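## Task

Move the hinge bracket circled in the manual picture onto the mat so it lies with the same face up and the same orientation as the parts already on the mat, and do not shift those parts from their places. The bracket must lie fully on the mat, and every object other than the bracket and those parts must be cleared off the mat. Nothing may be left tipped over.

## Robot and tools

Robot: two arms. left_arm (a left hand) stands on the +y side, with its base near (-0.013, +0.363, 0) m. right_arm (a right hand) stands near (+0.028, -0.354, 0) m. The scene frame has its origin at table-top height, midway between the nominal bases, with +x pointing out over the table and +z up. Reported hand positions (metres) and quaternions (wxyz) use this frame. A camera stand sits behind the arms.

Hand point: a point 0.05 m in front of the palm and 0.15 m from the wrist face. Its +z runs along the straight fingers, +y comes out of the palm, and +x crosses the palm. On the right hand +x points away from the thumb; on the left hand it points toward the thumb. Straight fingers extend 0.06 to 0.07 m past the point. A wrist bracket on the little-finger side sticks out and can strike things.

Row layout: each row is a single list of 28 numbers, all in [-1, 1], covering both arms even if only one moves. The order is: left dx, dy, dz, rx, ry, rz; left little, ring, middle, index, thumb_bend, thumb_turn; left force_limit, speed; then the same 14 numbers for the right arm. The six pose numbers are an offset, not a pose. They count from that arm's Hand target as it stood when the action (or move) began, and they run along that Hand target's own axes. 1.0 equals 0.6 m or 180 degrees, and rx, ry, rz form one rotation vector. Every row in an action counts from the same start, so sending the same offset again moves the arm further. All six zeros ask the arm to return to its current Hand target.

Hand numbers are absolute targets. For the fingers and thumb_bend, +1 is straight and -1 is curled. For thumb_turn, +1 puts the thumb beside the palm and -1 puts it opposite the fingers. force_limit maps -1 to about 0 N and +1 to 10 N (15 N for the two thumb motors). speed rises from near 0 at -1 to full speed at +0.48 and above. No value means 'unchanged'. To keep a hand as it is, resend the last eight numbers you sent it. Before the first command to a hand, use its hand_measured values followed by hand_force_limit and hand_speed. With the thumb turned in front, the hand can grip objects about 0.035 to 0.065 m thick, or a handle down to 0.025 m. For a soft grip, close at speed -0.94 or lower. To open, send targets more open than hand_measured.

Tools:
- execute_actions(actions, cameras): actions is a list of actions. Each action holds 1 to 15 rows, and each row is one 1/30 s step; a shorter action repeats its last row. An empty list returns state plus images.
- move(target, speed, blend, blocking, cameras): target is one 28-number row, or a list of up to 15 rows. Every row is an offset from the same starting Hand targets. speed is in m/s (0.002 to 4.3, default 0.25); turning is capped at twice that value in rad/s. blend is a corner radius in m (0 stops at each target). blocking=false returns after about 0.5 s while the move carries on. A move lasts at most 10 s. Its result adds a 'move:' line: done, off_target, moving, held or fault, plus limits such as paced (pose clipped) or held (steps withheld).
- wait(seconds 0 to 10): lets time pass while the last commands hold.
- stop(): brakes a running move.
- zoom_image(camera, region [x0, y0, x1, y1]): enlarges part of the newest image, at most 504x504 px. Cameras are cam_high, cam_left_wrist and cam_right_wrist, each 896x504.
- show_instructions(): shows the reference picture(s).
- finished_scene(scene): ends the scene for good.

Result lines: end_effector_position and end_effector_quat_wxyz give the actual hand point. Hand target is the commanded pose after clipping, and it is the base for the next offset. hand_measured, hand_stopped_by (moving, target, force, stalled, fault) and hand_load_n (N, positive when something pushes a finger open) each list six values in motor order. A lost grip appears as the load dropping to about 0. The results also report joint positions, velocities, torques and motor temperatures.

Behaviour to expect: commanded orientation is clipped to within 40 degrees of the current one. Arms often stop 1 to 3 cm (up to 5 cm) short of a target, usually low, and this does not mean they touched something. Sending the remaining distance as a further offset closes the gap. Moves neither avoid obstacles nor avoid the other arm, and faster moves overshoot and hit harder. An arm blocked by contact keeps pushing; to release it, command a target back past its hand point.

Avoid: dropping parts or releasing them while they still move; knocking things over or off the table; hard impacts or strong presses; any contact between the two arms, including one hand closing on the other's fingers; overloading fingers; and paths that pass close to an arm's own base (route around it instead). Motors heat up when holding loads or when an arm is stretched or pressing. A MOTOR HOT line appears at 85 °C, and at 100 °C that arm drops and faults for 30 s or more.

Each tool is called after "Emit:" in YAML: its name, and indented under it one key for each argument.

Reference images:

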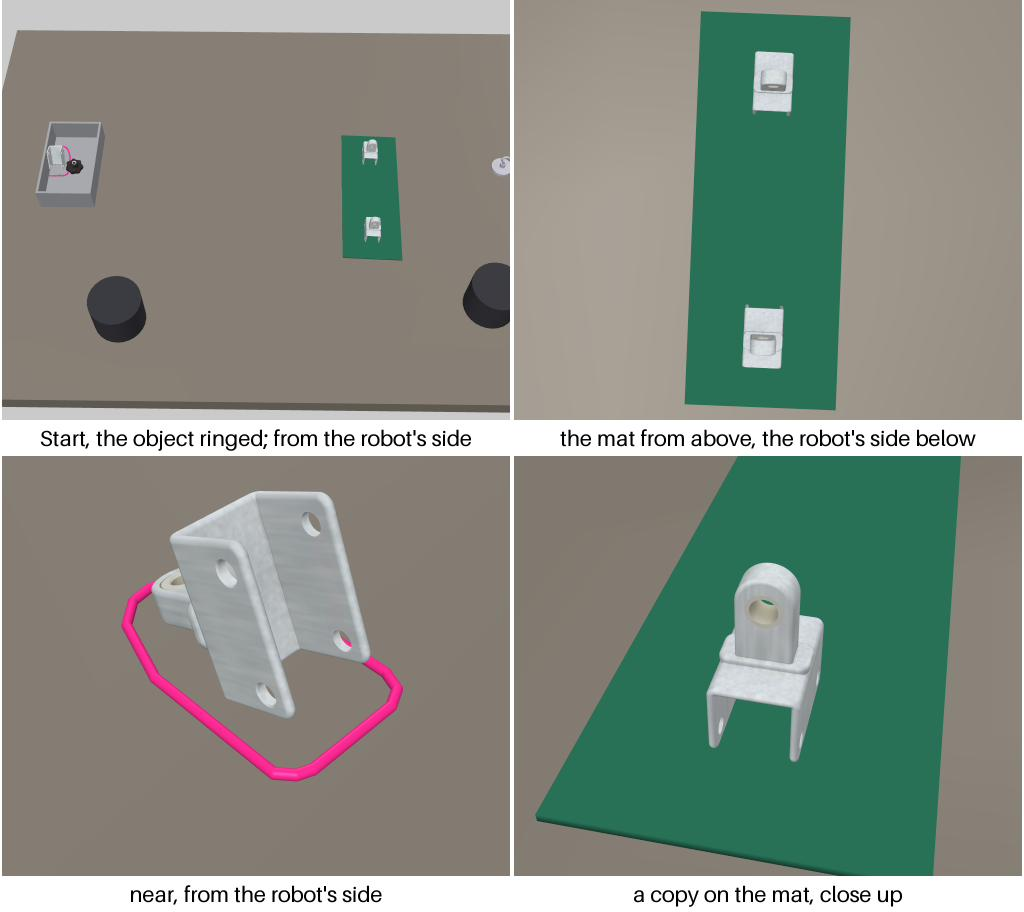

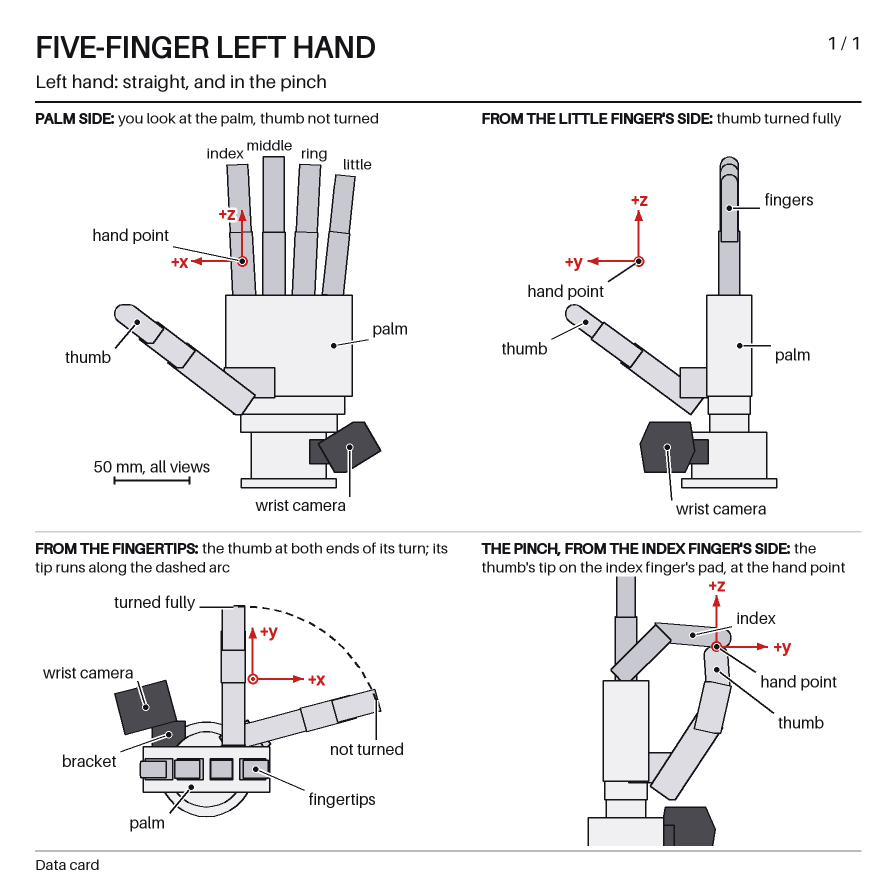

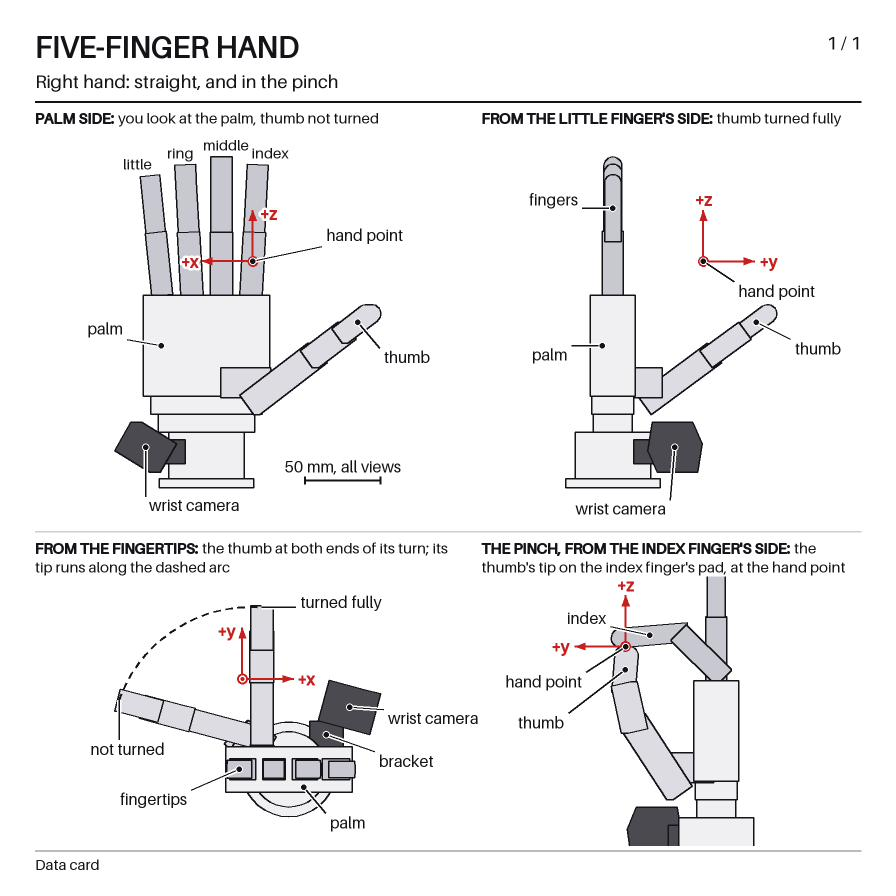

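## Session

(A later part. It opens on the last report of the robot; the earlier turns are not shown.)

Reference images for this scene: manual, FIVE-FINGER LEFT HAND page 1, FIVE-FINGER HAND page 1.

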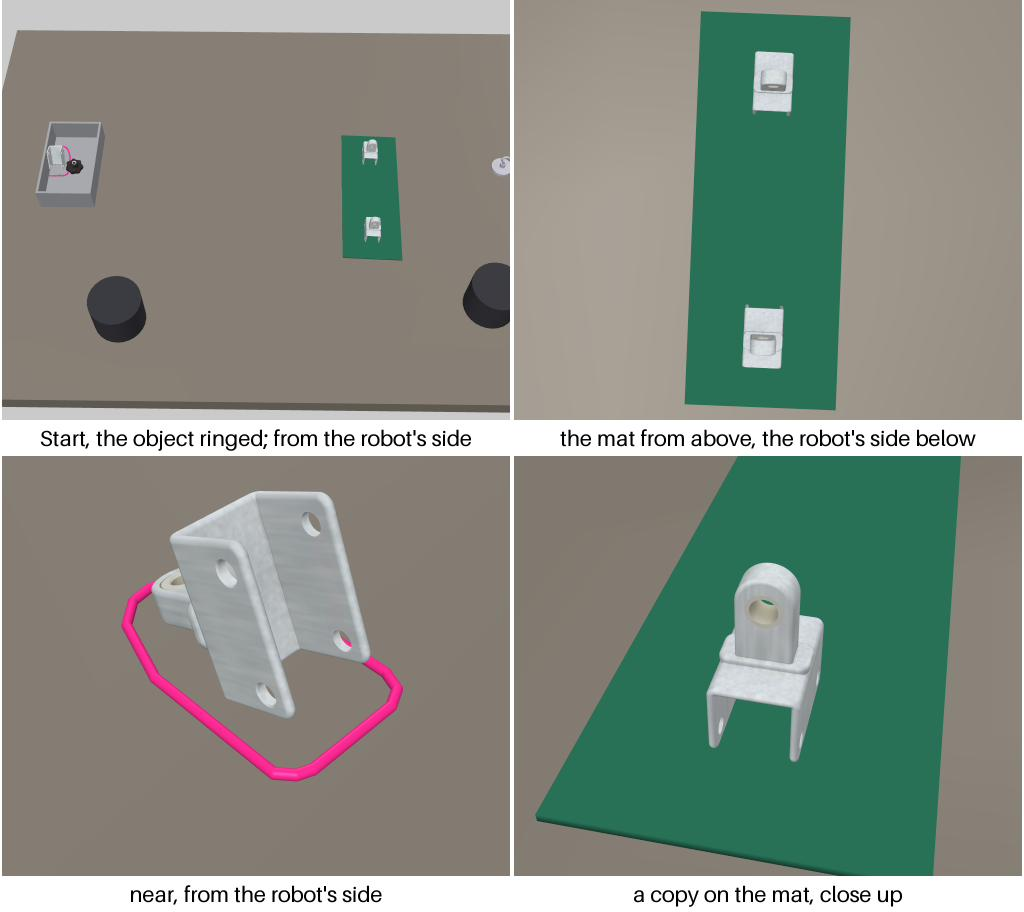

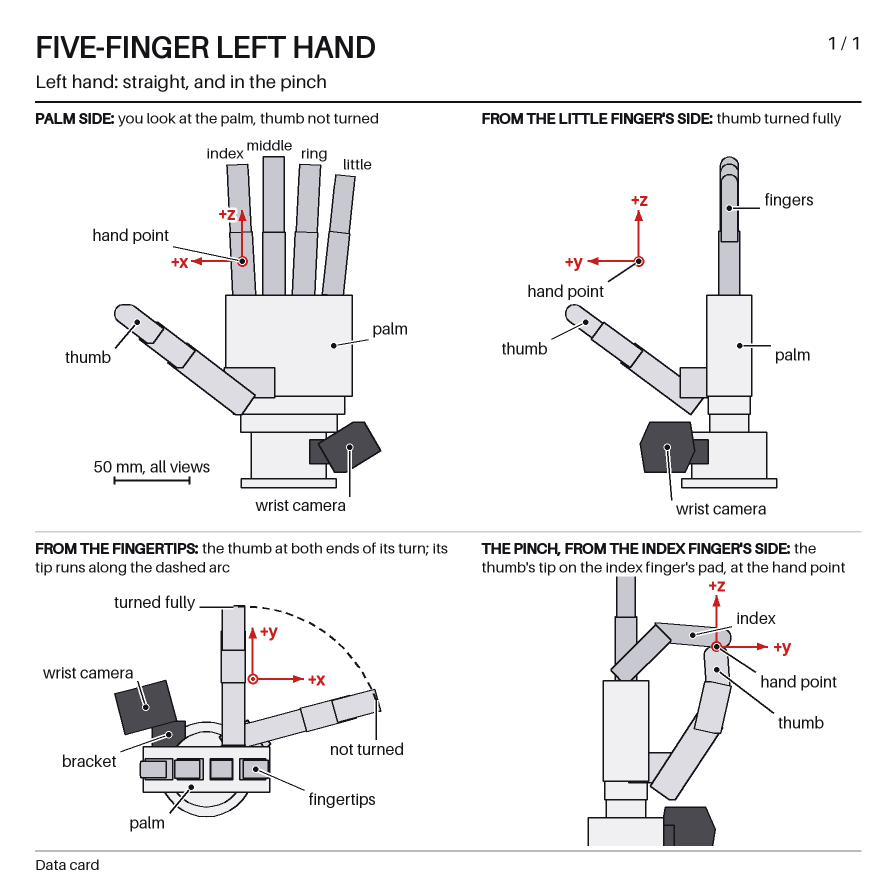

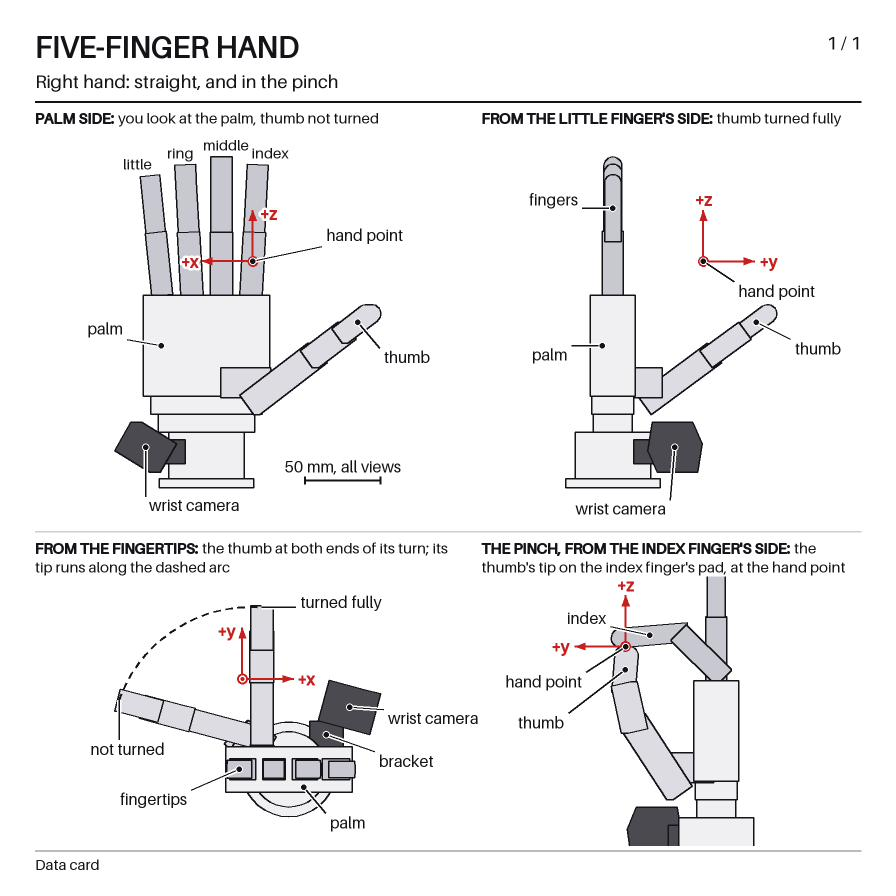

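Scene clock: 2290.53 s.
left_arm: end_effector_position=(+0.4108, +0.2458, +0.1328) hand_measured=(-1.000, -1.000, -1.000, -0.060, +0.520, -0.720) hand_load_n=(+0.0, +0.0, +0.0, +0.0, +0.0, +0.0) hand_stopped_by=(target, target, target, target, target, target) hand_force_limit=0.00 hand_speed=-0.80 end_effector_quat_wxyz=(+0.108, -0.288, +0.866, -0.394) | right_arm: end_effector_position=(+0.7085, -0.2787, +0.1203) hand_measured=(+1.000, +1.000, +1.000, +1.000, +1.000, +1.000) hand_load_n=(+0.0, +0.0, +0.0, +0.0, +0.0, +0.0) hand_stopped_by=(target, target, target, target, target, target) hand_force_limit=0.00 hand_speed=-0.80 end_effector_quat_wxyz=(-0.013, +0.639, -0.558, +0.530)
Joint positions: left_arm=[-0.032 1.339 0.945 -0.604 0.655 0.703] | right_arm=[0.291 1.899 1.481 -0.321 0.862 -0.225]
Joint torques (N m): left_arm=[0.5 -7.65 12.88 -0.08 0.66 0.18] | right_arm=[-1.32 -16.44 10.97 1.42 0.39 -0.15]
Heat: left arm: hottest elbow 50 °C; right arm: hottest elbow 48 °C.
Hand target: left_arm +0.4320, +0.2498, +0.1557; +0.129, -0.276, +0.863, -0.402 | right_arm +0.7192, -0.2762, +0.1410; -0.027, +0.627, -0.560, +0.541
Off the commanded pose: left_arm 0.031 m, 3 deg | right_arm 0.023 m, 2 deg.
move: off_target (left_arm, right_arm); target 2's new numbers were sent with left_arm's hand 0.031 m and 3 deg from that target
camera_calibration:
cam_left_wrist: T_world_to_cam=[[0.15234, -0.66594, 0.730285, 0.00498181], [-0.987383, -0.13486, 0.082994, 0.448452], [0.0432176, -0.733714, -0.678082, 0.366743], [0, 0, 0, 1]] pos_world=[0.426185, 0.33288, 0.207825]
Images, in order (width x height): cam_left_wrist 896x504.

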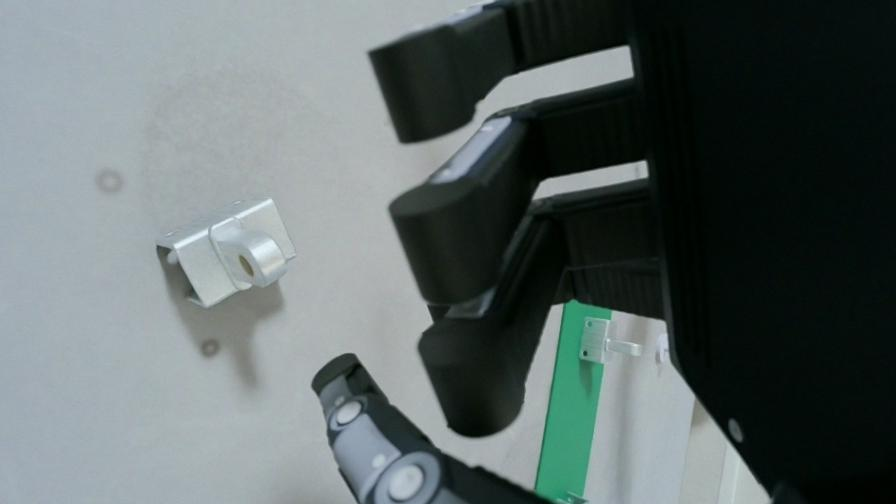

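Emit:
move:
  target: [0,0,0,0,0,0,-1,-1,-1,-0.06,0.52,-0.72,0.0,-0.8,0.2072,0.1068,0.1597,-0.0504,0.0498,0.0322,1,1,1,1,1,1,0.0,-0.8]
  speed: 0.1
  cameras: ["cam_high"]

Scene clock: 2431.03 s.
left_arm: end_effector_position=(+0.4108, +0.2458, +0.1328) hand_measured=(-1.000, -1.000, -1.000, -0.060, +0.520, -0.720) hand_load_n=(+0.0, +0.0, +0.0, +0.0, +0.0, +0.0) hand_stopped_by=(target, target, target, target, target, target) hand_force_limit=0.00 hand_speed=-0.80 end_effector_quat_wxyz=(+0.108, -0.288, +0.866, -0.394) | right_arm: end_effector_position=(+0.7062, -0.4473, +0.1203) hand_measured=(+1.000, +1.000, +1.000, +1.000, +1.000, +1.000) hand_load_n=(+0.0, +0.0, +0.0, +0.0, +0.0, -0.5) hand_stopped_by=(target, target, target, target, target, target) hand_force_limit=0.00 hand_speed=-0.80 end_effector_quat_wxyz=(-0.053, -0.565, +0.632, -0.527)
Joint positions: left_arm=[-0.032 1.339 0.945 -0.604 0.655 0.703] | right_arm=[0.044 1.899 1.481 -0.321 0.862 -0.225]
Joint torques (N m): left_arm=[0.32 -7.65 12.85 0.09 0.67 0.22] | right_arm=[-1.44 -16.38 10.96 1.46 0.39 -0.14]
Heat: left arm: hottest elbow 52 °C; right arm: hottest elbow 48 °C.
Hand target: left_arm +0.4320, +0.2498, +0.1557; +0.129, -0.276, +0.863, -0.402 | right_arm +0.7175, -0.4458, +0.1409; -0.039, -0.554, +0.632, -0.540
Off the commanded pose: left_arm 0.031 m, 3 deg | right_arm 0.024 m, 3 deg.
move: off_target (left_arm, right_arm)
Images, in order (width x height): cam_high 896x504.

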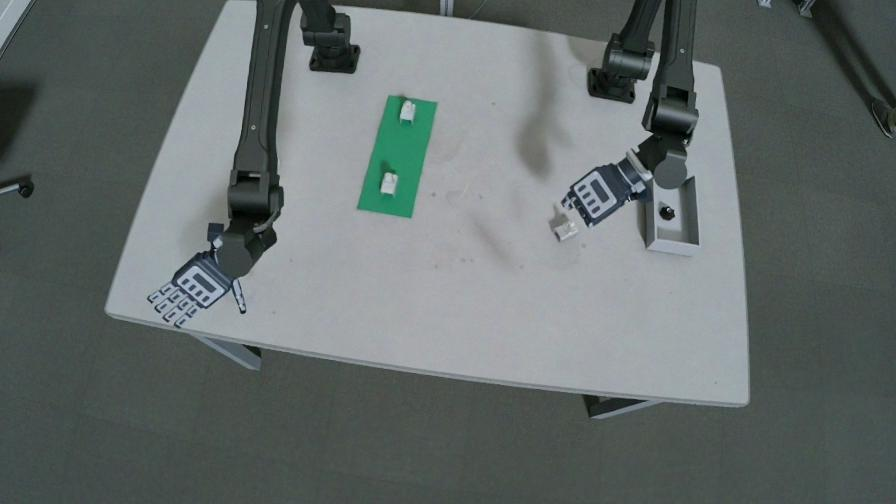

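Emit:
move:
  target: [0.4688,-0.3478,0.4032,0,-0.2341,-0.1965,-1,-1,-1,-0.06,0.52,-0.72,0.0,-0.8,0,0,0,0,0,0,1,1,1,1,1,1,0.0,-0.8]
  speed: 0.13
  cameras: ["cam_high","cam_left_wrist"]

Scene clock: 2449.53 s.
left_arm: end_effector_position=(+0.3770, -0.1590, +0.1341) hand_measured=(-1.000, -1.000, -1.000, -0.060, +0.520, -0.720) hand_load_n=(+0.5, +0.0, +0.0, +0.0, +0.0, +0.0) hand_stopped_by=(target, target, target, target, target, target) hand_force_limit=0.00 hand_speed=-0.80 end_effector_quat_wxyz=(-0.303, +0.635, -0.655, +0.276) | right_arm: end_effector_position=(+0.7062, -0.4473, +0.1203) hand_measured=(+1.000, +1.000, +1.000, +1.000, +1.000, +1.000) hand_load_n=(+0.0, +0.0, +0.0, +0.0, +0.0, +0.0) hand_stopped_by=(target, target, target, target, target, target) hand_force_limit=0.00 hand_speed=-0.80 end_effector_quat_wxyz=(-0.053, -0.565, +0.632, -0.527)
Joint positions: left_arm=[-1.057 1.799 1.509 -0.795 -0.721 -0.834] | right_arm=[0.044 1.899 1.481 -0.321 0.862 -0.225]
Joint torques (N m): left_arm=[-0.67 -13.45 13.09 -0.17 -0.95 -0.11] | right_arm=[-1.49 -16.38 10.99 1.44 0.39 -0.14]
Motor temperatures (°C): left_arm=[25 30 53 27 30 26] | right_arm=[26 37 48 29 28 26]
Heat: left arm: hottest elbow 53 °C; right arm: hottest elbow 48 °C.
Hand target: left_arm +0.3887, -0.1737, +0.1597; -0.300, +0.644, -0.638, +0.297 | right_arm +0.7175, -0.4458, +0.1409; -0.039, -0.554, +0.632, -0.540
Off the commanded pose: left_arm 0.032 m, 3 deg | right_arm 0.024 m, 3 deg.
move: off_target (left_arm, right_arm)
camera_calibration:
cam_left_wrist: T_world_to_cam=[[0.624296, -0.333807, 0.706277, -0.382241], [-0.476344, -0.879242, 0.00549748, 0.0597779], [0.619153, -0.339863, -0.707914, -0.0784284], [0, 0, 0, 1]] pos_world=[0.315665, -0.10169, 0.214118]
Images, in order (width x height): cam_high 896x504, cam_left_wrist 896x504.

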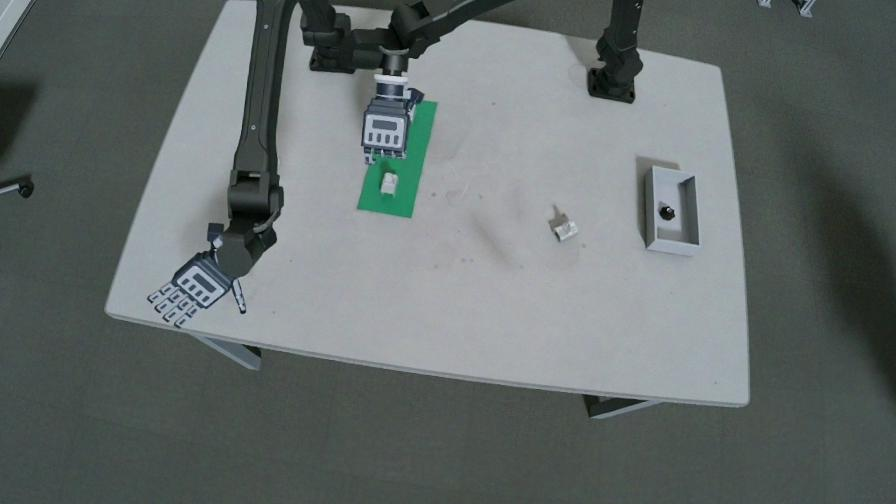

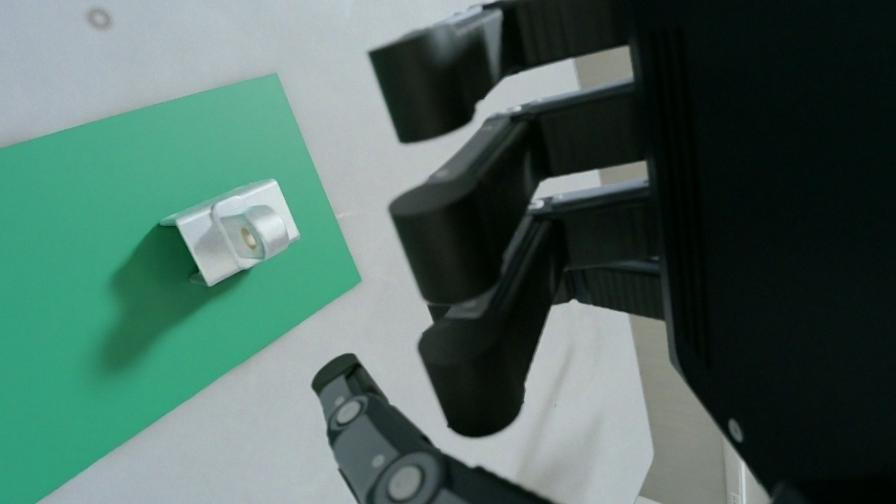

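Very reachable. Compare.

Emit:
zoom_image:
  camera: "cam_left_wrist"
  region: [130, 135, 330, 335]

Scaled by 2.520 from the camera's 896x504 image, which has a finer 1280x720 frame.

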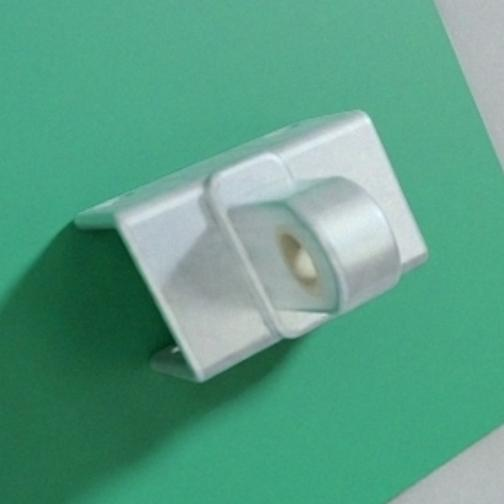

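Emit:
move:
  target: [-0.7065,0.0053,0.0972,0,0.2341,0.1965,-1,-1,-1,-0.06,0.52,-0.72,0.0,-0.8,0,0,0,0,0,0,1,1,1,1,1,1,0.0,-0.8]
  speed: 0.13
  cameras: ["cam_left_wrist"]

Scene clock: 2474.87 s.
left_arm: end_effector_position=(+0.4066, +0.2524, +0.0983) hand_measured=(-1.000, -1.000, -1.000, -0.060, +0.520, -0.720) hand_load_n=(+0.0, +0.0, +0.0, +0.0, +0.0, +0.0) hand_stopped_by=(target, target, target, target, target, target) hand_force_limit=0.00 hand_speed=-0.80 end_effector_quat_wxyz=(+0.111, -0.294, +0.864, -0.393) | right_arm: end_effector_position=(+0.7062, -0.4473, +0.1203) hand_measured=(+1.000, +1.000, +1.000, +1.000, +1.000, +1.000) hand_load_n=(+0.0, -0.5, +0.0, +0.0, +0.0, +0.0) hand_stopped_by=(target, target, target, target, target, target) hand_force_limit=0.00 hand_speed=-0.80 end_effector_quat_wxyz=(-0.053, -0.565, +0.632, -0.527)
Joint positions: left_arm=[-0.017 1.366 0.871 -0.503 0.655 0.705] | right_arm=[0.044 1.899 1.481 -0.321 0.862 -0.225]
Joint torques (N m): left_arm=[0.26 -7.77 12.38 0.02 0.67 0.23] | right_arm=[-1.44 -16.38 10.96 1.42 0.38 -0.13]
Motor temperatures (°C): left_arm=[25 30 55 27 30 26] | right_arm=[26 37 48 29 28 26]
Heat: left arm: hottest elbow 55 °C; right arm: hottest elbow 48 °C.
Hand target: left_arm +0.4273, +0.2506, +0.1200; +0.129, -0.276, +0.863, -0.402 | right_arm +0.7175, -0.4458, +0.1409; -0.039, -0.554, +0.632, -0.540
Off the commanded pose: left_arm 0.030 m, 3 deg | right_arm 0.024 m, 3 deg.
move: off_target (left_arm, right_arm)
camera_calibration:
cam_left_wrist: T_world_to_cam=[[0.161189, -0.664154, 0.730012, 0.0313266], [-0.985427, -0.149034, 0.0819966, 0.450979], [0.0543381, -0.73259, -0.678498, 0.343659], [0, 0, 0, 1]] pos_world=[0.420683, 0.339778, 0.173325]
Images, in order (width x height): cam_left_wrist 896x504.

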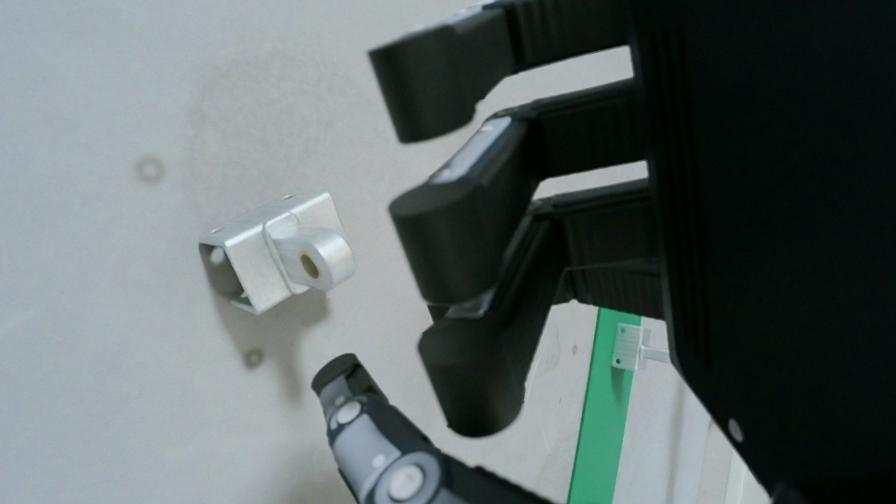

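Emit:
move:
  target: [0,0.0408,0.0705,0,0,0,-1,-1,-1,-0.06,0.52,-0.72,0.0,-0.8,0,0,0,0,0,0,1,1,1,1,1,1,0.0,-0.8]
  speed: 0.06
  cameras: ["cam_left_wrist"]

Scene clock: 2491.47 s.
left_arm: end_effector_position=(+0.4274, +0.2433, +0.0680) hand_measured=(-1.000, -1.000, -1.000, -0.060, +0.520, -0.720) hand_load_n=(+0.0, +0.0, +0.0, +0.0, +0.0, +0.0) hand_stopped_by=(target, target, target, target, target, target) hand_force_limit=0.00 hand_speed=-0.80 end_effector_quat_wxyz=(+0.118, -0.281, +0.867, -0.395) | right_arm: end_effector_position=(+0.7062, -0.4473, +0.1203) hand_measured=(+1.000, +1.000, +1.000, +1.000, +1.000, +1.000) hand_load_n=(+0.0, +0.0, +0.0, +0.0, +0.0, +0.0) hand_stopped_by=(target, target, target, target, target, target) hand_force_limit=0.00 hand_speed=-0.80 end_effector_quat_wxyz=(-0.053, -0.565, +0.632, -0.527)
Joint positions: left_arm=[-0.04 1.46 0.871 -0.387 0.648 0.705] | right_arm=[0.044 1.899 1.481 -0.321 0.862 -0.225]
Joint torques (N m): left_arm=[-0.85 -9.23 8.17 1.68 0.19 -0.07] | right_arm=[-1.38 -16.32 10.97 1.44 0.39 -0.14]
Heat: left arm: hottest elbow 54 °C; right arm: hottest elbow 48 °C.
Hand target: left_arm +0.4370, +0.2371, +0.0741; +0.129, -0.276, +0.863, -0.402 | right_arm +0.7175, -0.4458, +0.1409; -0.039, -0.554, +0.632, -0.540
Off the commanded pose: left_arm 0.013 m, 2 deg | right_arm 0.024 m, 3 deg.
move: off_target (left_arm, right_arm)
camera_calibration:
cam_left_wrist: T_world_to_cam=[[0.131784, -0.671175, 0.729491, 0.0582493], [-0.989674, -0.130942, 0.0583125, 0.471617], [0.0563833, -0.729643, -0.6815, 0.31389], [0, 0, 0, 1]] pos_world=[0.441373, 0.329877, 0.143922]
Images, in order (width x height): cam_left_wrist 896x504.

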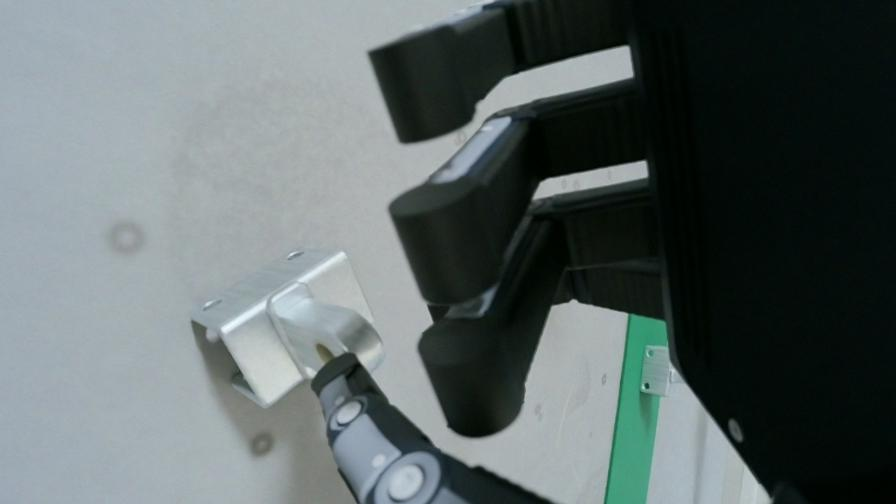

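Emit:
move:
  target: [0.0058,0.0293,0.0168,0,0,0,-1,-1,-1,-0.06,0.52,-0.72,0.0,-0.8,0,0,0,0,0,0,1,1,1,1,1,1,0.0,-0.8]
  speed: 0.04
  cameras: ["cam_left_wrist"]

Scene clock: 2508.37 s.
left_arm: end_effector_position=(+0.4223, +0.2435, +0.0481) hand_measured=(-1.000, -1.000, -1.000, -0.060, +0.520, -0.720) hand_load_n=(+0.0, +0.0, +0.0, +0.0, +0.0, +0.0) hand_stopped_by=(target, target, target, target, target, target) hand_force_limit=0.00 hand_speed=-0.80 end_effector_quat_wxyz=(+0.118, -0.282, +0.867, -0.395) | right_arm: end_effector_position=(+0.7062, -0.4473, +0.1203) hand_measured=(+1.000, +1.000, +1.000, +1.000, +1.000, +1.000) hand_load_n=(+0.0, +0.0, +0.0, -0.5, +0.0, +0.0) hand_stopped_by=(target, target, target, target, target, target) hand_force_limit=0.00 hand_speed=-0.80 end_effector_quat_wxyz=(-0.053, -0.565, +0.632, -0.527)
Joint positions: left_arm=[-0.04 1.483 0.833 -0.327 0.648 0.705] | right_arm=[0.044 1.899 1.481 -0.321 0.862 -0.225]
Joint torques (N m): left_arm=[-0.56 -8.59 8.03 1.77 0.24 -0.06] | right_arm=[-1.38 -16.38 10.97 1.46 0.39 -0.14]
Heat: left arm: hottest elbow 52 °C; right arm: hottest elbow 48 °C.
Hand target: left_arm +0.4321, +0.2380, +0.0541; +0.129, -0.276, +0.863, -0.402 | right_arm +0.7175, -0.4458, +0.1409; -0.039, -0.554, +0.632, -0.540
Off the commanded pose: left_arm 0.013 m, 2 deg | right_arm 0.024 m, 3 deg.
move: off_target (left_arm, right_arm)
camera_calibration:
cam_left_wrist: T_world_to_cam=[[0.132893, -0.671248, 0.729223, 0.0731327], [-0.989588, -0.130897, 0.0598519, 0.467613], [0.0552773, -0.729584, -0.681654, 0.301238], [0, 0, 0, 1]] pos_world=[0.436374, 0.330077, 0.124022]
Images, in order (width x height): cam_left_wrist 896x504.

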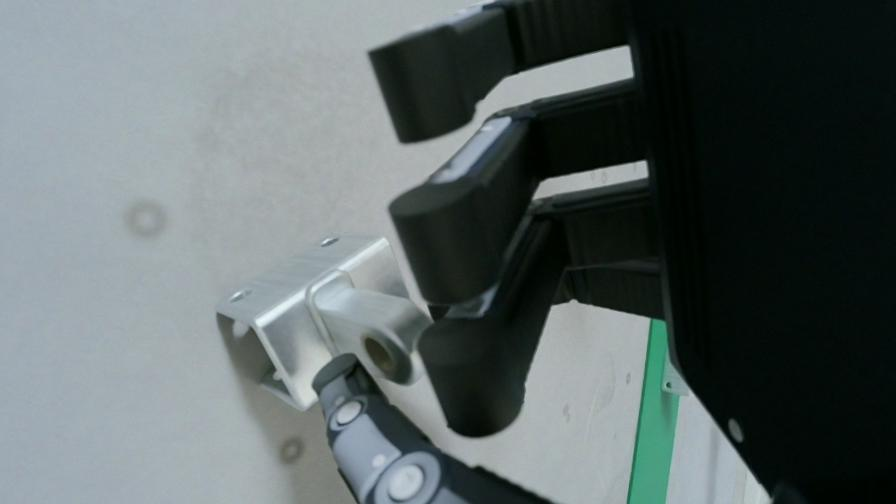

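Emit:
execute_actions:
  actions:
    - [[0,0,0,0,0,0,-1,-1,-1,-0.5,0.3,-0.72,-0.6,-0.94,0,0,0,0,0,0,1,1,1,1,1,1,0.0,-0.8]]
    - [[0,0,0,0,0,0,-1,-1,-1,-0.5,0.3,-0.72,-0.6,-0.94,0,0,0,0,0,0,1,1,1,1,1,1,0.0,-0.8]]
    - [[0,0,0,0,0,0,-1,-1,-1,-0.5,0.3,-0.72,-0.6,-0.94,0,0,0,0,0,0,1,1,1,1,1,1,0.0,-0.8]]
    - [[0,0,0,0,0,0,-1,-1,-1,-0.5,0.3,-0.72,-0.6,-0.94,0,0,0,0,0,0,1,1,1,1,1,1,0.0,-0.8]]
  cameras: ["cam_left_wrist"]

Scene clock: 2521.50 s.
left_arm: end_effector_position=(+0.4223, +0.2435, +0.0481) hand_measured=(-1.000, -1.000, -1.000, -0.256, +0.418, -0.720) hand_load_n=(+0.0, +0.0, +0.0, +4.0, +3.0, +0.5) hand_stopped_by=(target, target, target, force, force, target) hand_force_limit=-0.60 hand_speed=-0.94 end_effector_quat_wxyz=(+0.118, -0.282, +0.867, -0.395) | right_arm: end_effector_position=(+0.7062, -0.4473, +0.1203) hand_measured=(+1.000, +1.000, +1.000, +1.000, +1.000, +1.000) hand_load_n=(+0.0, +0.0, +0.0, +0.0, +0.0, -0.5) hand_stopped_by=(target, target, target, target, target, target) hand_force_limit=0.00 hand_speed=-0.80 end_effector_quat_wxyz=(-0.053, -0.565, +0.632, -0.527)
Joint positions: left_arm=[-0.04 1.483 0.833 -0.327 0.648 0.705] | right_arm=[0.044 1.899 1.481 -0.321 0.862 -0.225]
Joint torques (N m): left_arm=[-0.79 -8.41 8.12 1.76 0.27 -0.04] | right_arm=[-1.49 -16.38 11 1.43 0.39 -0.14]
Heat: left arm: hottest elbow 51 °C; right arm: hottest elbow 48 °C.
Hand target: left_arm +0.4321, +0.2380, +0.0541; +0.129, -0.276, +0.863, -0.402 | right_arm +0.7175, -0.4458, +0.1409; -0.039, -0.554, +0.632, -0.540
Off the commanded pose: left_arm 0.013 m, 2 deg | right_arm 0.024 m, 3 deg.
camera_calibration:
cam_left_wrist: T_world_to_cam=[[0.132893, -0.671248, 0.729223, 0.0731327], [-0.989588, -0.130897, 0.0598519, 0.467613], [0.0552773, -0.729584, -0.681654, 0.301238], [0, 0, 0, 1]] pos_world=[0.436374, 0.330077, 0.124022]
Images, in order (width x height): cam_left_wrist 896x504.

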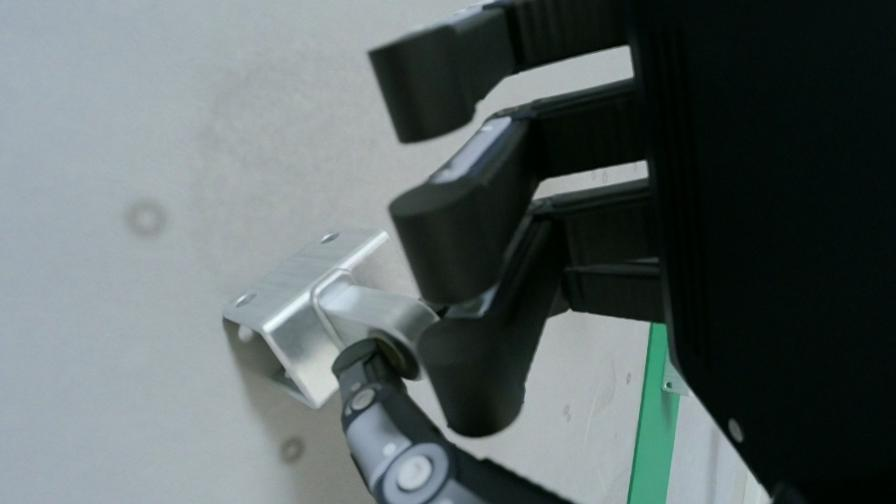

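Emit:
execute_actions:
  actions:
    - [[0,0,0,0,0,0,-1,-1,-1,-0.6,0.1,-0.72,0.3,-0.9,0,0,0,0,0,0,1,1,1,1,1,1,0.0,-0.8]]
    - [[0,0,0,0,0,0,-1,-1,-1,-0.6,0.1,-0.72,0.3,-0.9,0,0,0,0,0,0,1,1,1,1,1,1,0.0,-0.8]]

Emit:
move:
  target: [0.0,-0.0660,-0.0553,0,0,0,-1,-1,-1,-0.6,0.1,-0.72,0.3,-0.9,0,0,0,0,0,0,1,1,1,1,1,1,0.0,-0.8]
  speed: 0.05
  cameras: ["cam_left_wrist"]

Scene clock: 2534.13 s.
left_arm: end_effector_position=(+0.4223, +0.2435, +0.0481) hand_measured=(-1.000, -1.000, -1.000, -0.264, +0.394, -0.720) hand_load_n=(+0.0, +0.0, +0.0, +9.5, +9.5, +1.0) hand_stopped_by=(target, target, target, force, force, target) hand_force_limit=0.30 hand_speed=-0.90 end_effector_quat_wxyz=(+0.118, -0.282, +0.867, -0.395) | right_arm: end_effector_position=(+0.7062, -0.4473, +0.1203) hand_measured=(+1.000, +1.000, +1.000, +1.000, +1.000, +1.000) hand_load_n=(+0.0, +0.0, +0.0, +0.0, +0.0, +0.0) hand_stopped_by=(target, target, target, target, target, target) hand_force_limit=0.00 hand_speed=-0.80 end_effector_quat_wxyz=(-0.053, -0.565, +0.632, -0.527)
Joint positions: left_arm=[-0.04 1.483 0.833 -0.327 0.648 0.705] | right_arm=[0.044 1.899 1.481 -0.321 0.862 -0.225]
Joint torques (N m): left_arm=[-0.73 -9.11 8.1 1.63 0.24 -0.09] | right_arm=[-1.38 -16.38 11 1.44 0.39 -0.14]
Motor temperatures (°C): left_arm=[25 31 50 28 30 26] | right_arm=[26 37 48 29 28 26]
Heat: left arm: hottest elbow 50 °C; right arm: hottest elbow 48 °C.
Hand target: left_arm +0.4321, +0.2380, +0.0541; +0.129, -0.276, +0.863, -0.402 | right_arm +0.7175, -0.4458, +0.1409; -0.039, -0.554, +0.632, -0.540
Off the commanded pose: left_arm 0.013 m, 2 deg | right_arm 0.024 m, 3 deg.

Scene clock: 2535.90 s.
left_arm: end_effector_position=(+0.4093, +0.2441, +0.0706) hand_measured=(-1.000, -1.000, -1.000, -0.264, +0.394, -0.720) hand_load_n=(+0.0, +0.0, +0.0, +7.5, +8.0, +0.5) hand_stopped_by=(target, target, target, force, force, target) hand_force_limit=0.30 hand_speed=-0.90 end_effector_quat_wxyz=(+0.102, -0.289, +0.869, -0.388) | right_arm: end_effector_position=(+0.7062, -0.4473, +0.1203) hand_measured=(+1.000, +1.000, +1.000, +1.000, +1.000, +1.000) hand_load_n=(+0.0, +0.0, +0.0, +0.0, +0.0, +0.0) hand_stopped_by=(target, target, target, target, target, target) hand_force_limit=0.00 hand_speed=-0.80 end_effector_quat_wxyz=(-0.053, -0.565, +0.632, -0.527)
Joint positions: left_arm=[-0.04 1.428 0.854 -0.44 0.646 0.705] | right_arm=[0.044 1.899 1.481 -0.321 0.862 -0.225]
Joint torques (N m): left_arm=[-0.62 -10.11 12.29 0.01 0.34 -0.11] | right_arm=[-1.49 -16.32 11 1.44 0.38 -0.14]
Heat: left arm: hottest elbow 50 °C; right arm: hottest elbow 48 °C.
Hand target: left_arm +0.4321, +0.2379, +0.1058; +0.129, -0.276, +0.863, -0.402 | right_arm +0.7175, -0.4458, +0.1409; -0.039, -0.554, +0.632, -0.540
Off the commanded pose: left_arm 0.042 m, 4 deg | right_arm 0.024 m, 3 deg.
move: off_target (left_arm, right_arm)
camera_calibration:
cam_left_wrist: T_world_to_cam=[[0.160088, -0.672977, 0.722131, 0.048735], [-0.986623, -0.131885, 0.0958152, 0.44999], [0.0307565, -0.72781, -0.685088, 0.327601], [0, 0, 0, 1]] pos_world=[0.426093, 0.330576, 0.146127]
Images, in order (width x height): cam_left_wrist 896x504.

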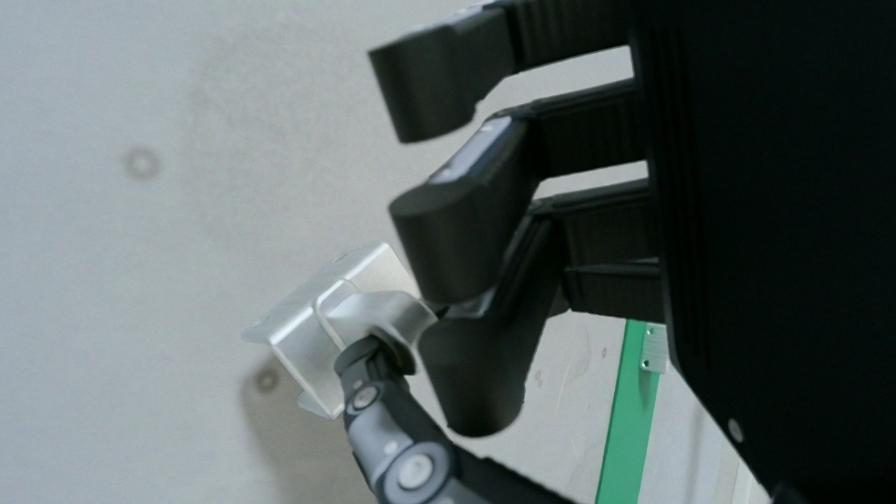

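Emit:
move:
  target: [0.0,-0.0510,-0.0430,0,0,0,-1,-1,-1,-0.64,0.06,-0.72,0.3,-0.9,0,0,0,0,0,0,1,1,1,1,1,1,0.0,-0.8]
  speed: 0.05
  cameras: ["cam_left_wrist"]

Scene clock: 2551.33 s.
left_arm: end_effector_position=(+0.4104, +0.2440, +0.1070) hand_measured=(-1.000, -1.000, -1.000, -0.264, +0.390, -0.720) hand_load_n=(+0.0, +0.0, +0.0, +9.5, +10.0, +0.5) hand_stopped_by=(target, target, target, force, force, target) hand_force_limit=0.30 hand_speed=-0.90 end_effector_quat_wxyz=(+0.099, -0.291, +0.869, -0.387) | right_arm: end_effector_position=(+0.7062, -0.4473, +0.1203) hand_measured=(+1.000, +1.000, +1.000, +1.000, +1.000, +1.000) hand_load_n=(+0.0, +0.0, +0.0, +0.0, +0.0, +0.5) hand_stopped_by=(target, target, target, target, target, target) hand_force_limit=0.00 hand_speed=-0.80 end_effector_quat_wxyz=(-0.053, -0.565, +0.632, -0.527)
Joint positions: left_arm=[-0.04 1.38 0.917 -0.557 0.646 0.703] | right_arm=[0.044 1.899 1.481 -0.321 0.862 -0.225]
Joint torques (N m): left_arm=[-0.56 -10.4 12.89 0.05 0.33 -0.12] | right_arm=[-1.44 -16.44 10.99 1.42 0.39 -0.14]
Heat: left arm: hottest elbow 50 °C; right arm: hottest elbow 48 °C.
Hand target: left_arm +0.4321, +0.2380, +0.1458; +0.129, -0.276, +0.863, -0.402 | right_arm +0.7175, -0.4458, +0.1409; -0.039, -0.554, +0.632, -0.540
Off the commanded pose: left_arm 0.045 m, 4 deg | right_arm 0.024 m, 3 deg.
move: off_target (left_arm, right_arm)
camera_calibration:
cam_left_wrist: T_world_to_cam=[[0.165885, -0.672474, 0.721291, 0.0197212], [-0.985783, -0.132888, 0.10282, 0.446677], [0.0267075, -0.728093, -0.684958, 0.354153], [0, 0, 0, 1]] pos_world=[0.427596, 0.330476, 0.182428]
Images, in order (width x height): cam_left_wrist 896x504.

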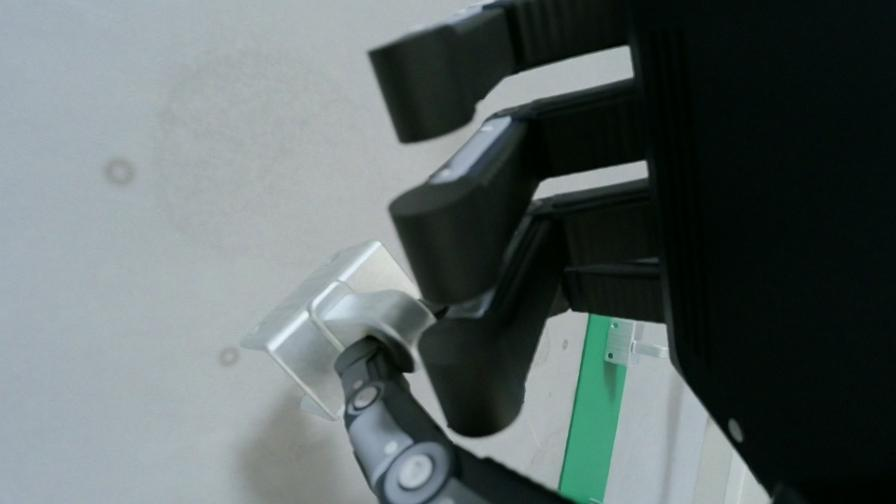

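Emit:
zoom_image:
  camera: "cam_left_wrist"
  region: [220, 220, 450, 450]

Scaled by 2.191 from the camera's 896x504 image, which has a finer 1280x720 frame.

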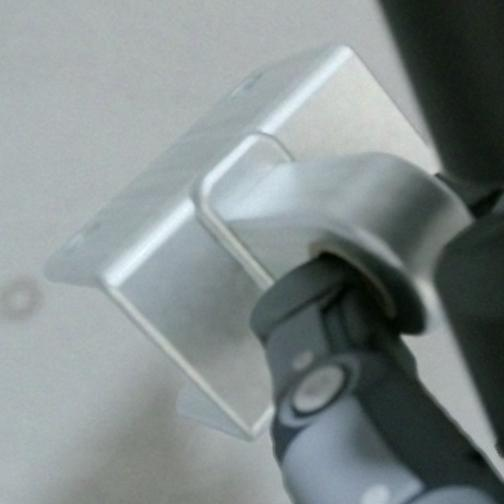

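Emit:
move:
  target: [0.5410,-0.2705,0.2957,0,-0.1830,-0.1536,-1,-1,-1,-0.64,0.06,-0.72,0.3,-0.9,0,0,0,0,0,0,1,1,1,1,1,1,0.0,-0.8]
  speed: 0.1
  cameras: ["cam_left_wrist","cam_high"]

Scene clock: 2657.07 s.
left_arm: end_effector_position=(+0.2945, -0.1259, +0.1238) hand_measured=(-1.000, -1.000, -1.000, -0.264, +0.390, -0.720) hand_load_n=(+0.5, +0.0, +0.0, +9.5, +9.5, +0.5) hand_stopped_by=(target, target, target, force, force, target) hand_force_limit=0.30 hand_speed=-0.90 end_effector_quat_wxyz=(+0.271, -0.563, +0.722, -0.299) | right_arm: end_effector_position=(+0.7062, -0.4473, +0.1203) hand_measured=(+1.000, +1.000, +1.000, +1.000, +1.000, +1.000) hand_load_n=(+0.0, +0.0, +0.0, +0.0, +0.0, +0.0) hand_stopped_by=(target, target, target, target, target, target) hand_force_limit=0.00 hand_speed=-0.80 end_effector_quat_wxyz=(-0.053, -0.565, +0.632, -0.527)
Joint positions: left_arm=[-1.132 1.598 1.212 -0.618 -0.645 -0.685] | right_arm=[0.044 1.899 1.481 -0.321 0.862 -0.225]
Joint torques (N m): left_arm=[-0.26 -11.93 13.38 -0.05 -0.91 -0.13] | right_arm=[-1.49 -16.38 10.95 1.44 0.39 -0.14]
Motor temperatures (°C): left_arm=[25 31 57 27 30 26] | right_arm=[26 37 48 29 28 26]
Heat: left arm: hottest elbow 57 °C; right arm: hottest elbow 48 °C.
Hand target: left_arm +0.3075, -0.1461, +0.1559; +0.268, -0.574, +0.702, -0.327 | right_arm +0.7175, -0.4458, +0.1409; -0.039, -0.554, +0.632, -0.540
Off the commanded pose: left_arm 0.040 m, 4 deg | right_arm 0.024 m, 3 deg.
move: off_target (left_arm, right_arm)
camera_calibration:
cam_left_wrist: T_world_to_cam=[[0.547964, -0.465585, 0.694957, -0.305096], [-0.651133, -0.758948, 0.00495394, 0.116334], [0.52513, -0.455224, -0.719034, -0.00880715], [0, 0, 0, 1]] pos_world=[0.247555, -0.0577653, 0.205119]
Images, in order (width x height): cam_high 896x504, cam_left_wrist 896x504.

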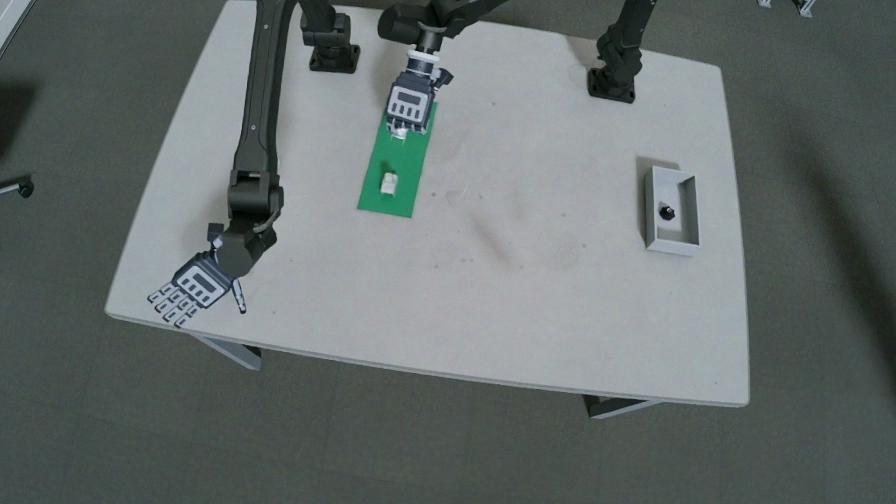

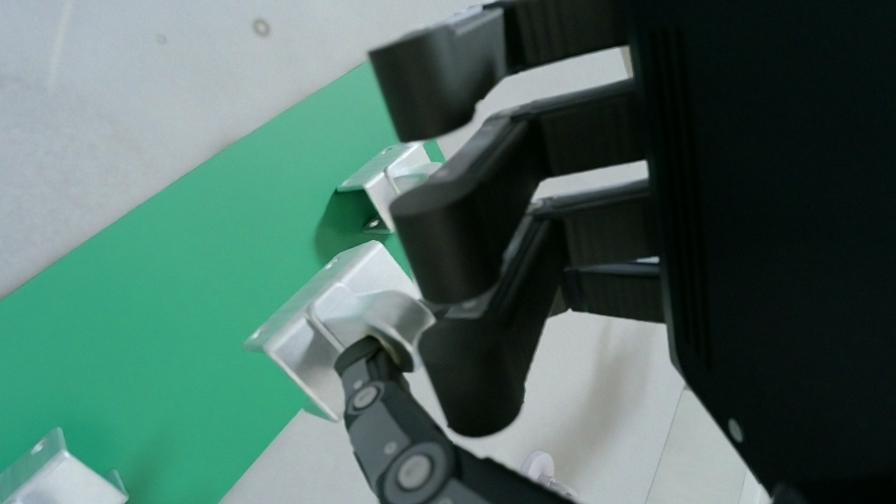

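Emit:
move:
  target: [0.0,0.1021,0.0857,0.021,0,0,-1,-1,-1,-0.64,0.06,-0.72,0.3,-0.9,0,0,0,0,0,0,1,1,1,1,1,1,0.0,-0.8]
  speed: 0.06
  cameras: ["cam_left_wrist"]

Scene clock: 2695.27 s.
left_arm: end_effector_position=(+0.3049, -0.1301, +0.0599) hand_measured=(-1.000, -1.000, -1.000, -0.264, +0.390, -0.720) hand_load_n=(+0.0, +0.0, +0.0, +10.0, +9.5, +0.5) hand_stopped_by=(target, target, target, force, force, target) hand_force_limit=0.30 hand_speed=-0.90 end_effector_quat_wxyz=(+0.289, -0.566, +0.701, -0.324) | right_arm: end_effector_position=(+0.7062, -0.4473, +0.1203) hand_measured=(+1.000, +1.000, +1.000, +1.000, +1.000, +1.000) hand_load_n=(+0.0, +0.0, +0.0, +0.0, +0.5, +0.0) hand_stopped_by=(target, target, target, target, target, target) hand_force_limit=0.00 hand_speed=-0.80 end_effector_quat_wxyz=(-0.053, -0.565, +0.632, -0.527)
Joint positions: left_arm=[-1.136 1.684 1.103 -0.37 -0.699 -0.685] | right_arm=[0.044 1.899 1.481 -0.321 0.862 -0.225]
Joint torques (N m): left_arm=[-0.44 -12.63 8.77 1.66 -0.95 0.12] | right_arm=[-1.44 -16.38 10.96 1.43 0.39 -0.13]
Motor temperatures (°C): left_arm=[25 31 57 27 30 26] | right_arm=[26 37 48 29 28 26]
Heat: left arm: hottest elbow 57 °C; right arm: hottest elbow 48 °C.
Hand target: left_arm +0.3075, -0.1461, +0.0759; +0.286, -0.564, +0.691, -0.350 | right_arm +0.7175, -0.4458, +0.1409; -0.039, -0.554, +0.632, -0.540
Off the commanded pose: left_arm 0.023 m, 3 deg | right_arm 0.024 m, 3 deg.
move: off_target (left_arm, right_arm)
camera_calibration:
cam_left_wrist: T_world_to_cam=[[0.513918, -0.430948, 0.741736, -0.256261], [-0.631354, -0.775385, -0.013059, 0.113125], [0.580758, -0.461587, -0.670565, -0.0828321], [0, 0, 0, 1]] pos_world=[0.251224, -0.0609543, 0.136011]
Images, in order (width x height): cam_left_wrist 896x504.

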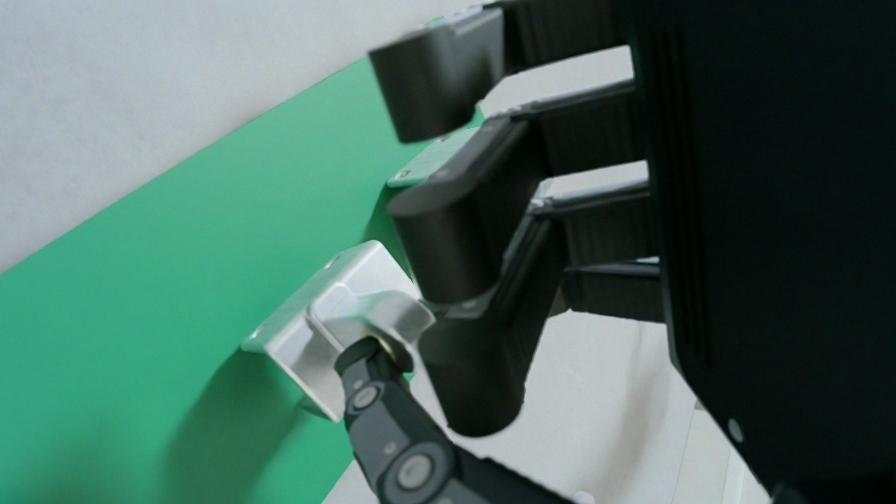

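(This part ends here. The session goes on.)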